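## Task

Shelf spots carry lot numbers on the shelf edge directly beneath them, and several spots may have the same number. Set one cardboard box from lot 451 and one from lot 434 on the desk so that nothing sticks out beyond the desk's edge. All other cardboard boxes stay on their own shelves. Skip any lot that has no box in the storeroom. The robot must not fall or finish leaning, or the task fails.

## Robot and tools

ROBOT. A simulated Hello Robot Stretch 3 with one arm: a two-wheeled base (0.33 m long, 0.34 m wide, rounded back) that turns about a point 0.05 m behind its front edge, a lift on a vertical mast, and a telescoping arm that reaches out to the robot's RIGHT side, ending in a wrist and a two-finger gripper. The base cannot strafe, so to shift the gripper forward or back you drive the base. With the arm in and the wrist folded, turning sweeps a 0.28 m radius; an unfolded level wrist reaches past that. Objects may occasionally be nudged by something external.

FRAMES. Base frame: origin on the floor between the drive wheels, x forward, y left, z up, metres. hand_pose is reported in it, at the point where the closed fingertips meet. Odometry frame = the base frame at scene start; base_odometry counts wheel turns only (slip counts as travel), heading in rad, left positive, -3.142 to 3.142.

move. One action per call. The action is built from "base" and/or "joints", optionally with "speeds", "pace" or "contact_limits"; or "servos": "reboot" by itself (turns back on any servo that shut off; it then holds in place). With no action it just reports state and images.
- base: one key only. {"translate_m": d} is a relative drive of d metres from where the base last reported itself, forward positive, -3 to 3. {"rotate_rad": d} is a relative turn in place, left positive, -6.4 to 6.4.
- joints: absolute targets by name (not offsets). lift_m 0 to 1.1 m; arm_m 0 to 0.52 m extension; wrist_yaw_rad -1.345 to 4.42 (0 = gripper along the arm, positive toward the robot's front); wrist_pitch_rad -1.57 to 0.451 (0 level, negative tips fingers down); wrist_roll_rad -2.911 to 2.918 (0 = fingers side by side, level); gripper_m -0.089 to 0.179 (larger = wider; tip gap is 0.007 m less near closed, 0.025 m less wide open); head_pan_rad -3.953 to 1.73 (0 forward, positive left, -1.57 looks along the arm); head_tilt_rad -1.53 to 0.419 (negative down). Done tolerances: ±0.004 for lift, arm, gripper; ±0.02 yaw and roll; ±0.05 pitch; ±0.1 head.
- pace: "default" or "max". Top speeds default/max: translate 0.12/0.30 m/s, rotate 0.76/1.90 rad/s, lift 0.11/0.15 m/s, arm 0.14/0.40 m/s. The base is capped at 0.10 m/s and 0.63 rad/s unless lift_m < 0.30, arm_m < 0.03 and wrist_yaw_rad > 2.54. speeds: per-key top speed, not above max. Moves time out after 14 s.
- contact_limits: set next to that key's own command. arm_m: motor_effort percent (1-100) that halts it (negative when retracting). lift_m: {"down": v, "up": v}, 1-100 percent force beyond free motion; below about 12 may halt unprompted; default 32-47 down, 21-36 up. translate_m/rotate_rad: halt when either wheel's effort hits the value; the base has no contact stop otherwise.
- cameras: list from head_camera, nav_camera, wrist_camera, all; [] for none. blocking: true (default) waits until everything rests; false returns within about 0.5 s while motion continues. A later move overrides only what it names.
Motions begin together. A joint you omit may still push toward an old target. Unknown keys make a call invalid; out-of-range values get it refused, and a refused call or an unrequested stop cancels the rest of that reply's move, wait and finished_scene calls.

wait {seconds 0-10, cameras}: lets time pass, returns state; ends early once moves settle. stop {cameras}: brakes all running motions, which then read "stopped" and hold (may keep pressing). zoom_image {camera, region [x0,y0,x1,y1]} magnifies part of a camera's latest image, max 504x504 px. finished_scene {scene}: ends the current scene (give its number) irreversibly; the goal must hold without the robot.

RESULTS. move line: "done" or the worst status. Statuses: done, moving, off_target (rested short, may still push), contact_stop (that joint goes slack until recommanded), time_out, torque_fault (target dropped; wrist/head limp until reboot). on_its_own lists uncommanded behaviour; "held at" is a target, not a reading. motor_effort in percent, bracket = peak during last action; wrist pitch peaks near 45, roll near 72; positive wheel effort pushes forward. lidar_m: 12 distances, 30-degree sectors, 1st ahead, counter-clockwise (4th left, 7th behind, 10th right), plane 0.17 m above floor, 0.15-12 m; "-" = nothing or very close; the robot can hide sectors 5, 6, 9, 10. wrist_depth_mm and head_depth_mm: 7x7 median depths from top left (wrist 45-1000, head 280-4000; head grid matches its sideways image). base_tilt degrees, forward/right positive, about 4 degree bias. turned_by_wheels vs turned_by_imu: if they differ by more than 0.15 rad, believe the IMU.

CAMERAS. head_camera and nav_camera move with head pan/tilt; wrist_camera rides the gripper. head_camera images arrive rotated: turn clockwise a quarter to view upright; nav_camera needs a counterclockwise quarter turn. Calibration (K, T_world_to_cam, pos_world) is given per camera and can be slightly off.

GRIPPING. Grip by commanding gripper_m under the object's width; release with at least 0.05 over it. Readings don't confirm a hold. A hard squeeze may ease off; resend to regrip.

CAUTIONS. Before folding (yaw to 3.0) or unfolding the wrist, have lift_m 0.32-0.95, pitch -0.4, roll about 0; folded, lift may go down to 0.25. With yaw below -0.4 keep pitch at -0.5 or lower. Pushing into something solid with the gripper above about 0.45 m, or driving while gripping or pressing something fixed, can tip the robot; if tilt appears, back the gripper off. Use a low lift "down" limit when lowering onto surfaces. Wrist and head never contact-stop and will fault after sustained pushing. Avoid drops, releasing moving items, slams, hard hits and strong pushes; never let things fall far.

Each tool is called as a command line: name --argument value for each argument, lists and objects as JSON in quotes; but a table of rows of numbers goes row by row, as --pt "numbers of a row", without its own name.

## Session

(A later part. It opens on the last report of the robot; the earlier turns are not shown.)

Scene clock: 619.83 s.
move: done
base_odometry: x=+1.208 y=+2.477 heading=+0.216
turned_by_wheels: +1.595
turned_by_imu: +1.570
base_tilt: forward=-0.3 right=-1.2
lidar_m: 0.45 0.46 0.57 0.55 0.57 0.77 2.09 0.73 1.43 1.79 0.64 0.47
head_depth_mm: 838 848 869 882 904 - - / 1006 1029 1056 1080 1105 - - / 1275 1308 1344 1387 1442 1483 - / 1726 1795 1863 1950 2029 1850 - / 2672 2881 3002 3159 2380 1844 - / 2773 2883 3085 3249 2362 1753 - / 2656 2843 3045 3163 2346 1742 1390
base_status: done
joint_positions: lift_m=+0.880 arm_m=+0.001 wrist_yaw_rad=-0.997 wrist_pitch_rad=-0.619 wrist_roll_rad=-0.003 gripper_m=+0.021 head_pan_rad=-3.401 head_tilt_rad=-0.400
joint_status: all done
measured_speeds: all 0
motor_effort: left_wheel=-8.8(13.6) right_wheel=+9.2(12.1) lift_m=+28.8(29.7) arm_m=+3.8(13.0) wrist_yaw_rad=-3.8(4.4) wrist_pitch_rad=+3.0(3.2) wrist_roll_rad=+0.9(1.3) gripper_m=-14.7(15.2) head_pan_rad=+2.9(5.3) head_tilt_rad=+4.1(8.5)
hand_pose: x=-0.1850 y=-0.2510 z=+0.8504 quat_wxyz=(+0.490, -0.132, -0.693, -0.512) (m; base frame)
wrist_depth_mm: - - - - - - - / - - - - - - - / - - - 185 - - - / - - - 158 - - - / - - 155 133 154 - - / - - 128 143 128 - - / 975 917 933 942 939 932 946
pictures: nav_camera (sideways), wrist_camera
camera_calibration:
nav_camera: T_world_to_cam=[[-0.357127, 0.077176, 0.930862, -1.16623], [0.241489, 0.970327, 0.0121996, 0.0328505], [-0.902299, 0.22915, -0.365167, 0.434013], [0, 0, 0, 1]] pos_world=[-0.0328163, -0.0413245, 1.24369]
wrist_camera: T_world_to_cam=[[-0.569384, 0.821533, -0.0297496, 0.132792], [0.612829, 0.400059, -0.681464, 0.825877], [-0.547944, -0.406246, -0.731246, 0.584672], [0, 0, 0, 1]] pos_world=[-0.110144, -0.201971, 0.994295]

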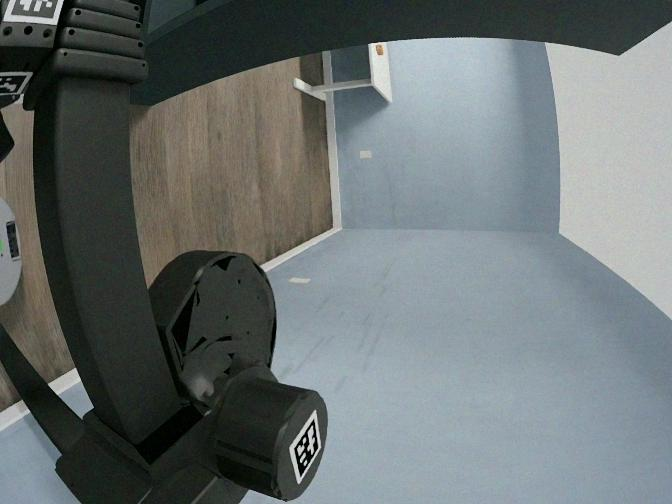

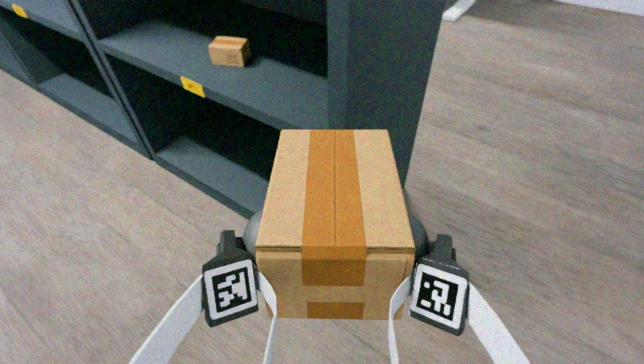

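move --base '{"translate_m":-1.1}' --cameras '[]'

move --base '{"translate_m":-1.04}' --cameras '[]'

move --base '{"rotate_rad":-1.585}' --joints '{"head_pan_rad":-1.1,"head_tilt_rad":-0.4}' --cameras '["nav_camera","head_camera"]'

Scene clock: 640.87 s.
move: done
base_odometry: x=+0.133 y=+2.242 heading=+0.216
turned_by_wheels: +0.000
turned_by_imu: -0.001
base_tilt: forward=-0.3 right=-1.3
lidar_m: 1.53 0.77 0.56 0.54 0.56 0.76 2.05 1.96 2.57 0.49 0.50 0.67
head_depth_mm: 824 835 846 866 883 - - / 991 1010 1039 1065 1087 - - / 1252 1282 1319 1364 1418 1459 - / 1697 1761 1846 1915 1997 1843 - / 1888 2006 2169 2295 2381 1833 - / 1841 1939 2088 2236 2326 1755 - / 1792 1907 2029 2159 2243 1737 1389
base_status: done
joint_positions: lift_m=+0.880 arm_m=+0.001 wrist_yaw_rad=-0.997 wrist_pitch_rad=-0.619 wrist_roll_rad=-0.003 gripper_m=+0.021 head_pan_rad=-3.400 head_tilt_rad=-0.400
joint_status: not commanded
measured_speeds: all 0
motor_effort: left_wheel=-3.8(12.6) right_wheel=-8.5(11.4) lift_m=+27.5(29.5) arm_m=-7.3(13.1) wrist_yaw_rad=-3.1(4.3) wrist_pitch_rad=+3.1(3.2) wrist_roll_rad=+1.0(1.3) gripper_m=-14.5(15.4) head_pan_rad=+3.1(4.1) head_tilt_rad=+3.8(5.4)
hand_pose: x=-0.1850 y=-0.2510 z=+0.8504 quat_wxyz=(+0.490, -0.132, -0.693, -0.512) (m; base frame)
wrist_depth_mm: - - - - - - - / - - - - - - - / - - - - - - - / - - - 158 - - - / - - 155 133 154 - - / - - 128 143 128 - - / 967 911 931 949 932 911 964
pictures: none
No camera images: "cameras" was empty.

Scene clock: 652.40 s.
move: done
base_odometry: x=-0.882 y=+2.019 heading=+0.216
turned_by_wheels: +0.000
turned_by_imu: -0.001
base_tilt: forward=-0.5 right=-1.2
lidar_m: 2.13 0.76 0.55 0.53 0.55 0.74 1.18 1.22 1.14 3.72 1.59 1.21
head_depth_mm: 808 822 837 854 872 - - / 973 990 1019 1042 1068 - - / 1058 1138 1202 1281 1371 1435 - / 1030 1099 1172 1259 1367 1454 - / 1003 1071 1137 1218 1314 1414 - / 974 1032 1099 1185 1276 1366 - / 949 1007 1061 1145 1227 1322 1374
base_status: done
joint_positions: lift_m=+0.880 arm_m=+0.001 wrist_yaw_rad=-0.997 wrist_pitch_rad=-0.619 wrist_roll_rad=-0.003 gripper_m=+0.021 head_pan_rad=-3.400 head_tilt_rad=-0.400
joint_status: not commanded
measured_speeds: all 0
motor_effort: left_wheel=-5.5(12.3) right_wheel=-6.2(12.7) lift_m=+26.1(27.9) arm_m=-2.5(8.1) wrist_yaw_rad=-3.2(4.4) wrist_pitch_rad=+3.1(3.2) wrist_roll_rad=+1.0(1.3) gripper_m=-14.7(15.2) head_pan_rad=+2.1(3.6) head_tilt_rad=+3.3(5.0)
hand_pose: x=-0.1850 y=-0.2510 z=+0.8504 quat_wxyz=(+0.490, -0.132, -0.693, -0.512) (m; base frame)
wrist_depth_mm: - - - - - - - / - - - - - - - / - - - - - - - / - - - 158 - - - / - - 156 133 153 - - / - - 129 143 128 - - / 987 919 917 935 911 911 935
pictures: none
No camera images: "cameras" was empty.

Scene clock: 656.03 s.
move: done
base_odometry: x=-0.882 y=+2.019 heading=-1.369
turned_by_wheels: -1.585
turned_by_imu: -1.559
base_tilt: forward=-0.4 right=-1.2
lidar_m: 3.74 1.59 1.21 2.14 0.76 0.55 0.53 0.55 0.75 1.18 1.22 1.14
head_depth_mm: 959 1013 1071 1128 1205 1280 1340 / 1003 1061 1113 1197 1277 1366 1396 / 1053 1112 1171 1259 1341 1443 1416 / 1101 1170 1242 1332 1425 1550 1404 / 1155 1233 1317 1401 1523 1639 1399 / 1220 1298 1401 1468 1630 1690 1388 / 1294 1379 1484 1530 1243 1623 1345
base_status: done
joint_positions: lift_m=+0.880 arm_m=+0.001 wrist_yaw_rad=-0.997 wrist_pitch_rad=-0.619 wrist_roll_rad=-0.003 gripper_m=+0.021 head_pan_rad=-1.098 head_tilt_rad=-0.400
joint_status: all done
measured_speeds: all 0
motor_effort: left_wheel=+7.4(13.2) right_wheel=-9.7(13.2) lift_m=+25.4(27.0) arm_m=-9.2(9.2) wrist_yaw_rad=-2.7(4.4) wrist_pitch_rad=+3.1(3.2) wrist_roll_rad=+0.8(1.3) gripper_m=-14.8(15.1) head_pan_rad=-2.9(5.1) head_tilt_rad=+3.0(6.3)
hand_pose: x=-0.1850 y=-0.2510 z=+0.8504 quat_wxyz=(+0.490, -0.132, -0.693, -0.512) (m; base frame)
wrist_depth_mm: - 874 602 512 437 376 331 / - 969 - 571 477 408 356 / - - - 186 518 449 388 / - - - 158 566 496 419 / - - 156 133 149 545 460 / - - 129 143 128 590 513 / 952 917 935 941 912 112 570
pictures: head_camera (sideways), nav_camera (sideways)
camera_calibration:
head_camera: T_world_to_cam=[[-0.196037, 0.281826, -0.939225, 1.23903], [0.904056, 0.422923, -0.0617935, 0.0745371], [0.379805, -0.861226, -0.337695, 0.392753], [0, 0, 0, 1]] pos_world=[0.0263403, -0.0424647, 1.30096]
nav_camera: T_world_to_cam=[[0.181241, -0.317151, 0.930896, -1.16957], [-0.883158, -0.468917, 0.0121891, 0.039641], [0.432647, -0.824337, -0.365082, 0.425729], [0, 0, 0, 1]] pos_world=[0.0627929, -0.00139805, 1.24369]

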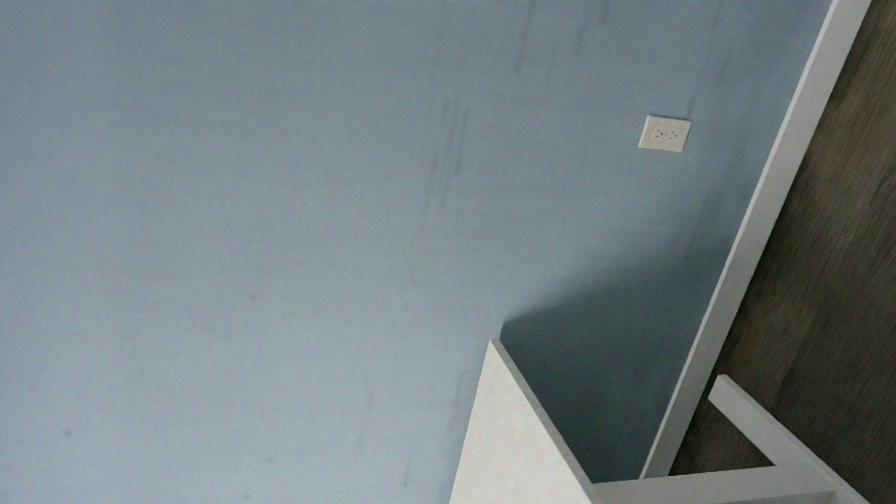

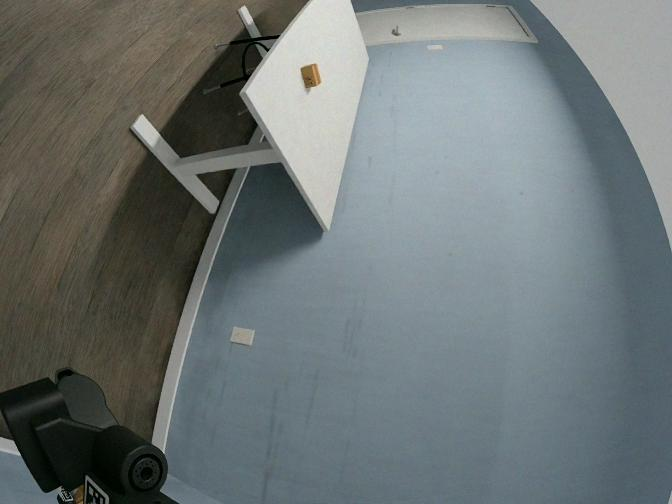

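move --base '{"translate_m":1.1}' --cameras '[]'

move --base '{"translate_m":0.6}' --joints '{"head_pan_rad":-1.7,"head_tilt_rad":-0.55}' --cameras '["nav_camera","head_camera"]'

Scene clock: 675.63 s.
move: done
base_odometry: x=-0.662 y=+0.941 heading=-1.369
turned_by_wheels: +0.000
turned_by_imu: +0.000
base_tilt: forward=-0.3 right=-1.2
lidar_m: 2.65 1.60 1.17 1.11 1.16 1.69 1.62 1.67 0.74 0.73 0.72 0.78
head_depth_mm: 952 1000 1058 1119 1122 816 642 / 995 1045 1107 1172 1112 809 624 / 1039 1103 1170 1244 1093 803 636 / 1087 1155 1228 1313 1091 799 635 / 1146 1219 1305 1386 1078 795 631 / 1204 1286 1384 1462 1066 792 647 / 1269 1359 1475 1528 1069 785 686
base_status: done
joint_positions: lift_m=+0.880 arm_m=+0.001 wrist_yaw_rad=-0.997 wrist_pitch_rad=-0.619 wrist_roll_rad=-0.003 gripper_m=+0.021 head_pan_rad=-1.100 head_tilt_rad=-0.400
joint_status: not commanded
measured_speeds: all 0
motor_effort: left_wheel=+4.7(11.6) right_wheel=+6.0(10.5) lift_m=+24.0(25.9) arm_m=-12.0(13.4) wrist_yaw_rad=-3.0(4.7) wrist_pitch_rad=+3.0(3.2) wrist_roll_rad=+0.9(1.3) gripper_m=-14.6(15.2) head_pan_rad=-3.0(3.9) head_tilt_rad=+1.9(4.4)
hand_pose: x=-0.1850 y=-0.2510 z=+0.8504 quat_wxyz=(+0.490, -0.132, -0.693, -0.512) (m; base frame)
wrist_depth_mm: - - - - - - - / - - - - - - - / - - - - - - - / - - - 158 - - - / - - 138 133 153 - - / - - 128 142 128 - - / - 98 919 929 909 929 933
pictures: none
No camera images: "cameras" was empty.

Scene clock: 682.77 s.
move: done
base_odometry: x=-0.541 y=+0.354 heading=-1.369
turned_by_wheels: +0.000
turned_by_imu: +0.000
base_tilt: forward=-0.4 right=-1.2
lidar_m: 2.06 1.60 1.17 1.12 1.16 1.58 2.22 1.04 0.69 0.51 0.83 1.61
head_depth_mm: 1006 1105 1224 1247 896 701 - / 992 1087 1191 1232 889 696 - / 974 1066 1172 1213 880 690 - / 963 1051 1156 1204 874 686 596 / 950 1031 1139 1188 871 679 593 / 937 1018 1118 1177 863 679 589 / 923 1004 1102 1163 854 675 586
base_status: done
joint_positions: lift_m=+0.880 arm_m=+0.001 wrist_yaw_rad=-0.997 wrist_pitch_rad=-0.619 wrist_roll_rad=-0.003 gripper_m=+0.021 head_pan_rad=-1.700 head_tilt_rad=-0.550
joint_status: all done
measured_speeds: all 0
motor_effort: left_wheel=+2.9(11.6) right_wheel=+7.0(10.3) lift_m=+24.1(24.9) arm_m=-11.9(12.8) wrist_yaw_rad=-3.4(4.5) wrist_pitch_rad=+3.0(3.2) wrist_roll_rad=+1.1(1.3) gripper_m=-14.6(15.2) head_pan_rad=+3.3(6.2) head_tilt_rad=-4.8(8.0)
hand_pose: x=-0.1850 y=-0.2510 z=+0.8504 quat_wxyz=(+0.490, -0.132, -0.693, -0.512) (m; base frame)
wrist_depth_mm: - - - 548 - - - / - - - - - - - / - - - 185 - - - / - - - 158 - - - / - - 138 133 154 - - / - - 128 143 127 - - / - 98 935 936 928 920 928
pictures: head_camera (sideways), nav_camera (sideways)
camera_calibration:
head_camera: T_world_to_cam=[[0.0154936, 0.478823, -0.877775, 1.15744], [0.985919, -0.153507, -0.0663349, 0.0799821], [-0.166507, -0.864387, -0.474459, 0.574085], [0, 0, 0, 1]] pos_world=[-0.00119955, -0.0457001, 1.29366]
nav_camera: T_world_to_cam=[[-0.0475389, -0.497987, 0.865881, -1.08335], [-0.993699, 0.111665, 0.00966462, 0.0436186], [-0.101502, -0.859965, -0.500157, 0.604756], [0, 0, 0, 1]] pos_world=[0.0532264, -0.0242933, 1.2401]

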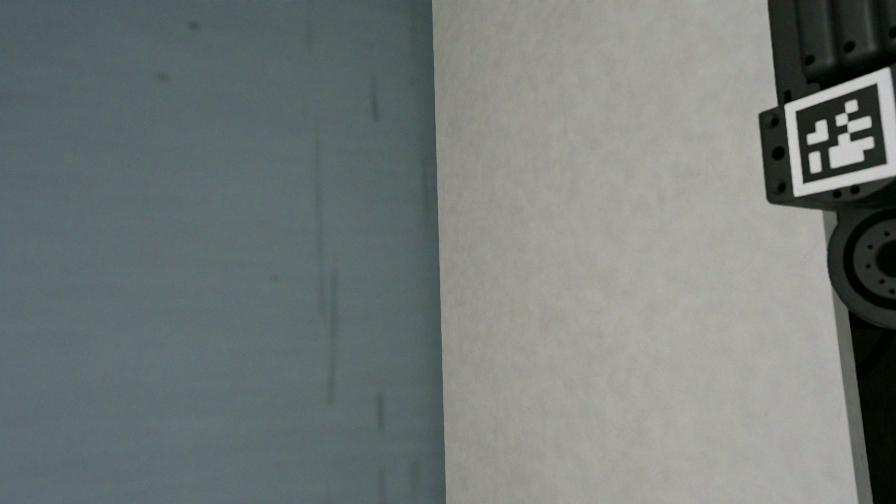

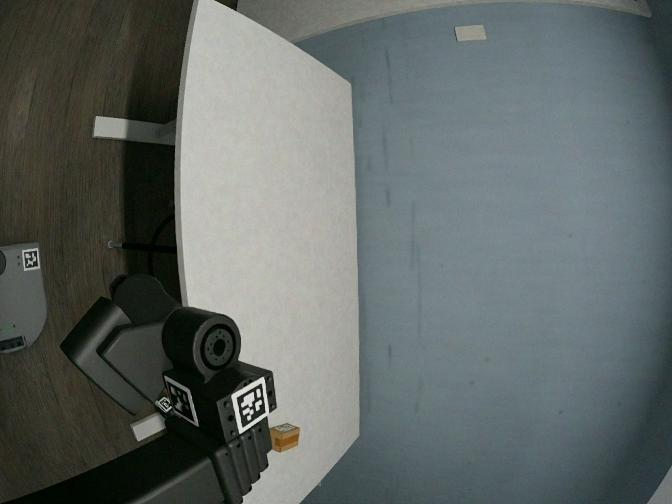

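move --joints '{"arm_m":0.4}' --cameras '["head_camera"]'

move --joints '{"lift_m":0.81}' --cameras '[]'

move --joints '{"lift_m":0.772}' --speeds '{"lift_m":0.03}' --contact_limits '{"lift_m":{"down":13}}' --cameras '["head_camera","wrist_camera"]'

Scene clock: 700.77 s.
move: done
base_odometry: x=-0.541 y=+0.354 heading=-1.369
turned_by_wheels: +0.000
turned_by_imu: +0.000
base_tilt: forward=-0.3 right=-1.0
lidar_m: 2.06 1.61 1.17 1.12 1.16 1.58 2.22 1.05 0.69 0.51 0.83 1.61
head_depth_mm: 1003 1098 1225 1237 897 - - / 990 1082 1195 1233 318 - 1212 / 980 1064 1169 425 345 687 616 / 962 1048 1134 528 840 688 610 / 950 1033 1129 524 836 681 607 / 935 1018 1116 1175 862 679 589 / 926 998 1099 1159 851 674 573
base_status: not commanded
joint_positions: lift_m=+0.880 arm_m=+0.400 wrist_yaw_rad=-0.998 wrist_pitch_rad=-0.619 wrist_roll_rad=-0.003 gripper_m=+0.021 head_pan_rad=-1.700 head_tilt_rad=-0.550
joint_status: all done
measured_speeds: all 0
motor_effort: left_wheel=+3.1(3.8) right_wheel=+6.9(7.9) lift_m=+24.4(25.1) arm_m=+13.4(15.2) wrist_yaw_rad=-2.0(3.9) wrist_pitch_rad=+3.1(3.2) wrist_roll_rad=+0.9(1.4) gripper_m=-14.8(15.2) head_pan_rad=+3.1(4.1) head_tilt_rad=-4.5(5.5)
hand_pose: x=-0.1851 y=-0.6504 z=+0.8504 quat_wxyz=(+0.489, -0.132, -0.693, -0.512) (m; base frame)
wrist_depth_mm: - - - - - - - / - - - - - 394 - / - - - 185 - 400 368 / - - - 158 - - - / - - 138 133 141 - - / - - 128 143 128 - - / - - - - - - -
pictures: head_camera (sideways)
camera_calibration:
head_camera: T_world_to_cam=[[0.0154605, 0.478907, -0.87773, 1.15739], [0.985937, -0.153392, -0.0663273, 0.0799773], [-0.166401, -0.864361, -0.474543, 0.574196], [0, 0, 0, 1]] pos_world=[-0.00119934, -0.0456997, 1.29366]

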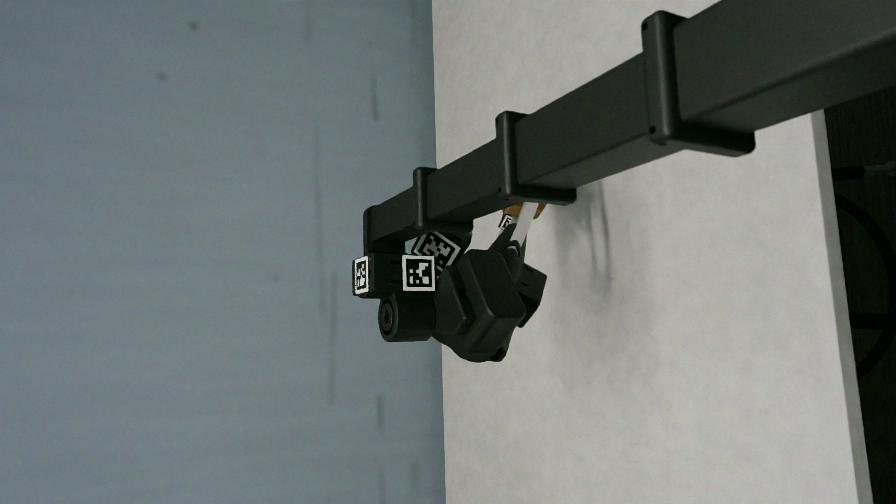

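Scene clock: 702.23 s.
move: done
base_odometry: x=-0.541 y=+0.354 heading=-1.369
turned_by_wheels: +0.000
turned_by_imu: +0.000
base_tilt: forward=-0.5 right=-1.2
lidar_m: 2.06 1.61 1.17 1.12 1.16 1.58 2.22 1.05 0.69 0.51 0.83 1.61
head_depth_mm: 1003 1102 1213 1239 896 700 623 / 991 1082 1195 1229 887 333 - / 974 1067 1173 1213 426 355 614 / 964 1050 1162 594 663 686 611 / 948 1036 1135 1069 598 683 607 / 935 1015 1122 1184 861 677 588 / 925 1002 1099 1161 853 675 573
base_status: not commanded
joint_positions: lift_m=+0.810 arm_m=+0.400 wrist_yaw_rad=-0.998 wrist_pitch_rad=-0.619 wrist_roll_rad=-0.003 gripper_m=+0.021 head_pan_rad=-1.700 head_tilt_rad=-0.550
joint_status: all done
measured_speeds: all 0
motor_effort: left_wheel=+3.4(3.5) right_wheel=+6.6(7.7) lift_m=+23.7(25.5) arm_m=+12.0(13.5) wrist_yaw_rad=-2.1(3.5) wrist_pitch_rad=+3.0(3.2) wrist_roll_rad=+1.1(1.3) gripper_m=-14.6(15.2) head_pan_rad=+3.0(3.8) head_tilt_rad=-4.6(4.9)
hand_pose: x=-0.1851 y=-0.6504 z=+0.7804 quat_wxyz=(+0.489, -0.132, -0.693, -0.512) (m; base frame)
wrist_depth_mm: - - - - - - 328 / - - - - - - 332 / - - - 185 - - - / - - - 158 - - - / - - 138 133 142 - - / - - 129 143 128 - - / - - - - - - -
pictures: none
No camera images: "cameras" was empty.

Scene clock: 703.93 s.
move: done
base_odometry: x=-0.541 y=+0.354 heading=-1.369
turned_by_wheels: +0.000
turned_by_imu: +0.000
base_tilt: forward=-0.4 right=-1.1
lidar_m: 2.06 1.61 1.17 1.12 1.16 1.58 2.21 1.05 0.69 0.51 0.83 1.61
head_depth_mm: 1002 1098 1221 1245 898 698 1188 / 990 1085 1191 1229 889 676 300 / 972 1065 1175 1217 504 386 583 / 963 1051 1151 1211 657 686 612 / 950 1031 1139 1192 583 682 605 / 936 1016 1114 1180 861 679 589 / 924 1002 1102 1166 857 674 587
base_status: not commanded
joint_positions: lift_m=+0.772 arm_m=+0.400 wrist_yaw_rad=-0.998 wrist_pitch_rad=-0.609 wrist_roll_rad=-0.003 gripper_m=+0.021 head_pan_rad=-1.700 head_tilt_rad=-0.550
joint_status: all done
measured_speeds: all 0
motor_effort: left_wheel=+3.4(3.6) right_wheel=+6.8(7.7) lift_m=+22.1(27.4) arm_m=+10.8(12.6) wrist_yaw_rad=-2.9(3.9) wrist_pitch_rad=+1.4(3.2) wrist_roll_rad=+0.8(1.3) gripper_m=-15.0(15.3) head_pan_rad=+3.1(4.0) head_tilt_rad=-4.7(5.2)
contact_limits: lift_m down 13 (down: maximum 72; up: maximum 65)
hand_pose: x=-0.1865 y=-0.6513 z=+0.7443 quat_wxyz=(+0.492, -0.135, -0.693, -0.510) (m; base frame)
wrist_depth_mm: - - - - - - 306 / - - - - - - - / - - - 178 - - - / - - - 155 - - - / - - 137 133 139 - - / - - 129 144 129 - - / - - - - - - -
pictures: head_camera (sideways), wrist_camera
camera_calibration:
head_camera: T_world_to_cam=[[0.0154605, 0.478907, -0.87773, 1.15739], [0.985937, -0.153392, -0.0663273, 0.0799773], [-0.166401, -0.864361, -0.474543, 0.574196], [0, 0, 0, 1]] pos_world=[-0.00119934, -0.0456997, 1.29366]
wrist_camera: T_world_to_cam=[[-0.569323, 0.821584, -0.0295039, 0.457517], [0.607336, 0.396129, -0.68864, 0.916289], [-0.554088, -0.409977, -0.724503, 0.335124], [0, 0, 0, 1]] pos_world=[-0.110332, -0.601464, 0.88729]

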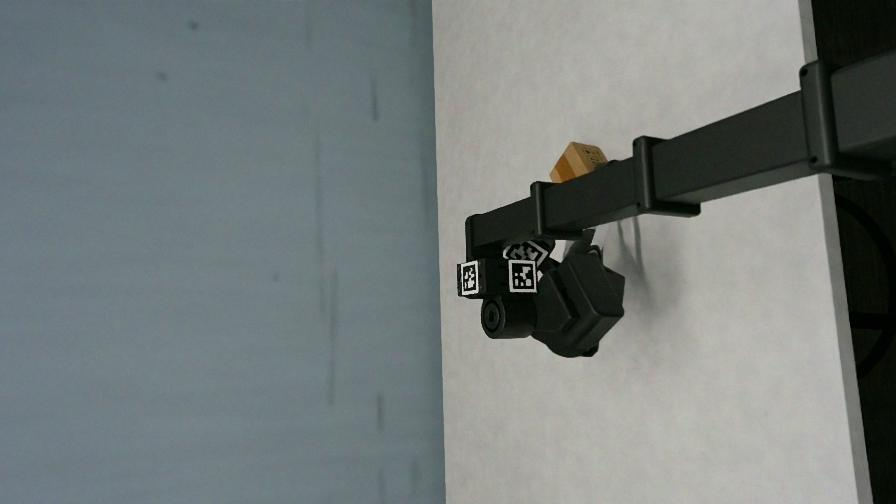

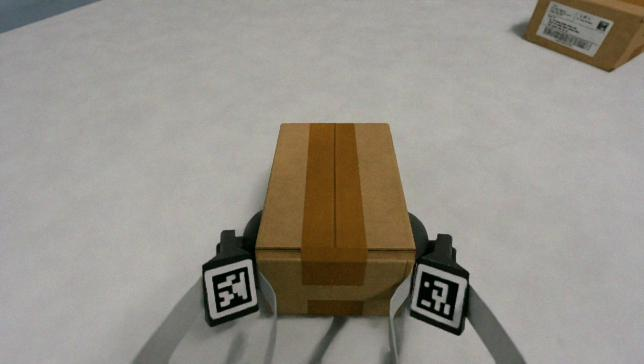

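move --joints '{"gripper_m":0.179}' --cameras '[]'

move --joints '{"lift_m":0.92}' --cameras '[]'

move --joints '{"arm_m":0.0}' --pace "max" --cameras '["head_camera","nav_camera"]'

Scene clock: 713.63 s.
move: done
base_odometry: x=-0.541 y=+0.354 heading=-1.369
turned_by_wheels: +0.000
turned_by_imu: +0.000
base_tilt: forward=-0.3 right=-1.3
lidar_m: 2.06 1.61 1.17 1.12 1.16 1.58 2.22 1.04 0.69 0.51 0.83 1.60
head_depth_mm: 1007 1100 1217 1240 893 700 1188 / 989 1083 1198 1226 886 676 300 / 979 1063 1172 1219 503 386 582 / 963 1050 1151 1202 657 685 612 / 950 1036 1136 1190 583 684 606 / 935 1018 1114 1183 856 678 589 / 926 1004 1095 1163 853 676 573
base_status: not commanded
joint_positions: lift_m=+0.772 arm_m=+0.400 wrist_yaw_rad=-0.998 wrist_pitch_rad=-0.613 wrist_roll_rad=-0.003 gripper_m=+0.179 head_pan_rad=-1.700 head_tilt_rad=-0.550
joint_status: all done
measured_speeds: all 0
motor_effort: left_wheel=+2.7(3.7) right_wheel=+6.5(7.1) lift_m=+30.8(31.3) arm_m=+8.6(9.8) wrist_yaw_rad=-2.1(4.0) wrist_pitch_rad=+2.0(2.1) wrist_roll_rad=+0.8(1.2) gripper_m=+0.1(85.3) head_pan_rad=+2.1(3.4) head_tilt_rad=-3.7(4.3)
contact_limits: lift_m down 13 (down: maximum 72; up: maximum 65)
hand_pose: x=-0.1860 y=-0.6510 z=+0.7436 quat_wxyz=(+0.491, -0.134, -0.693, -0.510) (m; base frame)
wrist_depth_mm: - - - - - - 304 / - - - - - - - / - - - 178 - - - / - - - 158 - - - / - 143 - 138 141 - - / - 125 - 141 133 - - / - - - - - - 105
pictures: none
No camera images: "cameras" was empty.

Scene clock: 715.80 s.
move: done
base_odometry: x=-0.541 y=+0.354 heading=-1.369
turned_by_wheels: +0.000
turned_by_imu: +0.000
base_tilt: forward=-0.3 right=-1.2
lidar_m: 2.06 1.60 1.16 1.12 1.16 1.58 2.22 1.05 0.69 0.51 0.83 1.62
head_depth_mm: 1004 1098 1214 1243 972 - - / 990 1081 1198 1169 - 654 1191 / 976 1064 1150 362 792 690 616 / 963 1050 1102 591 874 684 613 / 946 1033 1097 516 864 682 608 / 934 1017 1115 1174 862 679 590 / 922 1002 1097 1164 857 674 573
base_status: not commanded
joint_positions: lift_m=+0.920 arm_m=+0.400 wrist_yaw_rad=-0.998 wrist_pitch_rad=-0.613 wrist_roll_rad=-0.003 gripper_m=+0.179 head_pan_rad=-1.700 head_tilt_rad=-0.550
joint_status: all done
measured_speeds: all 0
motor_effort: left_wheel=+3.2(3.5) right_wheel=+6.7(7.6) lift_m=+29.7(33.6) arm_m=+7.1(8.8) wrist_yaw_rad=-2.6(4.1) wrist_pitch_rad=+1.9(2.1) wrist_roll_rad=+1.1(1.3) gripper_m=+0.7(1.1) head_pan_rad=+2.9(3.3) head_tilt_rad=-3.3(4.2)
hand_pose: x=-0.1860 y=-0.6510 z=+0.8916 quat_wxyz=(+0.491, -0.134, -0.693, -0.510) (m; base frame)
wrist_depth_mm: - - - - - - - / - - - - - - - / - - - - - 426 - / - - - - - - - / - 142 - - - - - / - 126 - 275 - - - / - - - 254 - - 105
pictures: none
No camera images: "cameras" was empty.

Scene clock: 718.07 s.
move: done
base_odometry: x=-0.541 y=+0.354 heading=-1.369
turned_by_wheels: +0.000
turned_by_imu: +0.000
base_tilt: forward=-0.4 right=-1.3
lidar_m: 2.06 1.61 1.17 1.12 1.16 1.58 2.22 1.04 0.69 0.51 0.83 1.61
head_depth_mm: 1008 1098 1218 1246 893 746 - / 992 1083 1193 1233 888 741 - / 973 1068 1170 1217 816 735 - / 963 1047 1152 1205 872 704 - / 948 1034 1136 1192 866 682 593 / 934 1019 1115 1181 861 678 591 / 922 1000 1101 1162 853 675 587
base_status: not commanded
joint_positions: lift_m=+0.920 arm_m=+0.001 wrist_yaw_rad=-0.998 wrist_pitch_rad=-0.613 wrist_roll_rad=-0.003 gripper_m=+0.179 head_pan_rad=-1.700 head_tilt_rad=-0.550
joint_status: all done
measured_speeds: all 0
motor_effort: left_wheel=+3.1(3.5) right_wheel=+6.6(7.3) lift_m=+23.4(29.2) arm_m=-11.6(14.7) wrist_yaw_rad=-3.6(4.0) wrist_pitch_rad=+1.8(2.0) wrist_roll_rad=+0.8(1.3) gripper_m=+0.9(1.2) head_pan_rad=+2.6(3.2) head_tilt_rad=-2.3(4.0)
hand_pose: x=-0.1860 y=-0.2515 z=+0.8916 quat_wxyz=(+0.491, -0.134, -0.693, -0.510) (m; base frame)
wrist_depth_mm: - - - - - - - / - - - - - - - / 419 - - - - - - / 415 - - - - - - / - 143 - - - - - / - 126 - - - - - / - - - 993 995 957 105
pictures: head_camera (sideways), nav_camera (sideways)
camera_calibration:
head_camera: T_world_to_cam=[[0.0154605, 0.478907, -0.87773, 1.15739], [0.985937, -0.153392, -0.0663273, 0.0799773], [-0.166401, -0.864361, -0.474543, 0.574196], [0, 0, 0, 1]] pos_world=[-0.00119934, -0.0456997, 1.29366]
nav_camera: T_world_to_cam=[[-0.0474999, -0.498067, 0.865836, -1.08329], [-0.993701, 0.11164, 0.00970566, 0.0435672], [-0.101496, -0.859922, -0.500233, 0.604851], [0, 0, 0, 1]] pos_world=[0.0532264, -0.024293, 1.2401]

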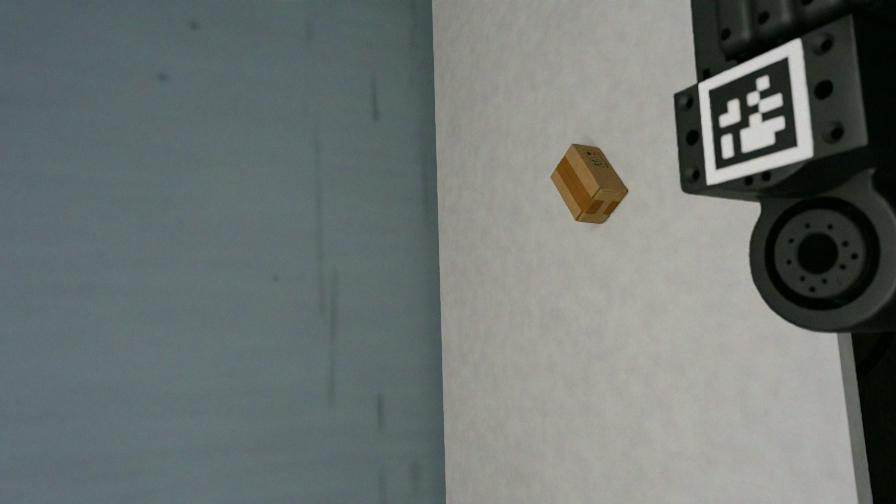

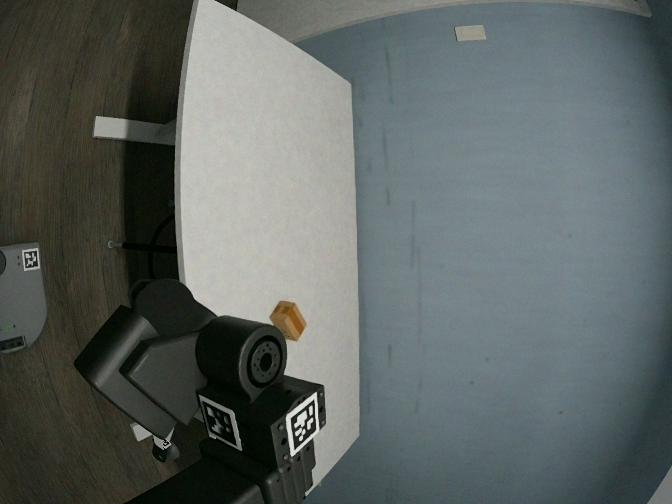

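finished_scene --scene 2

The scene is finished: the task was done.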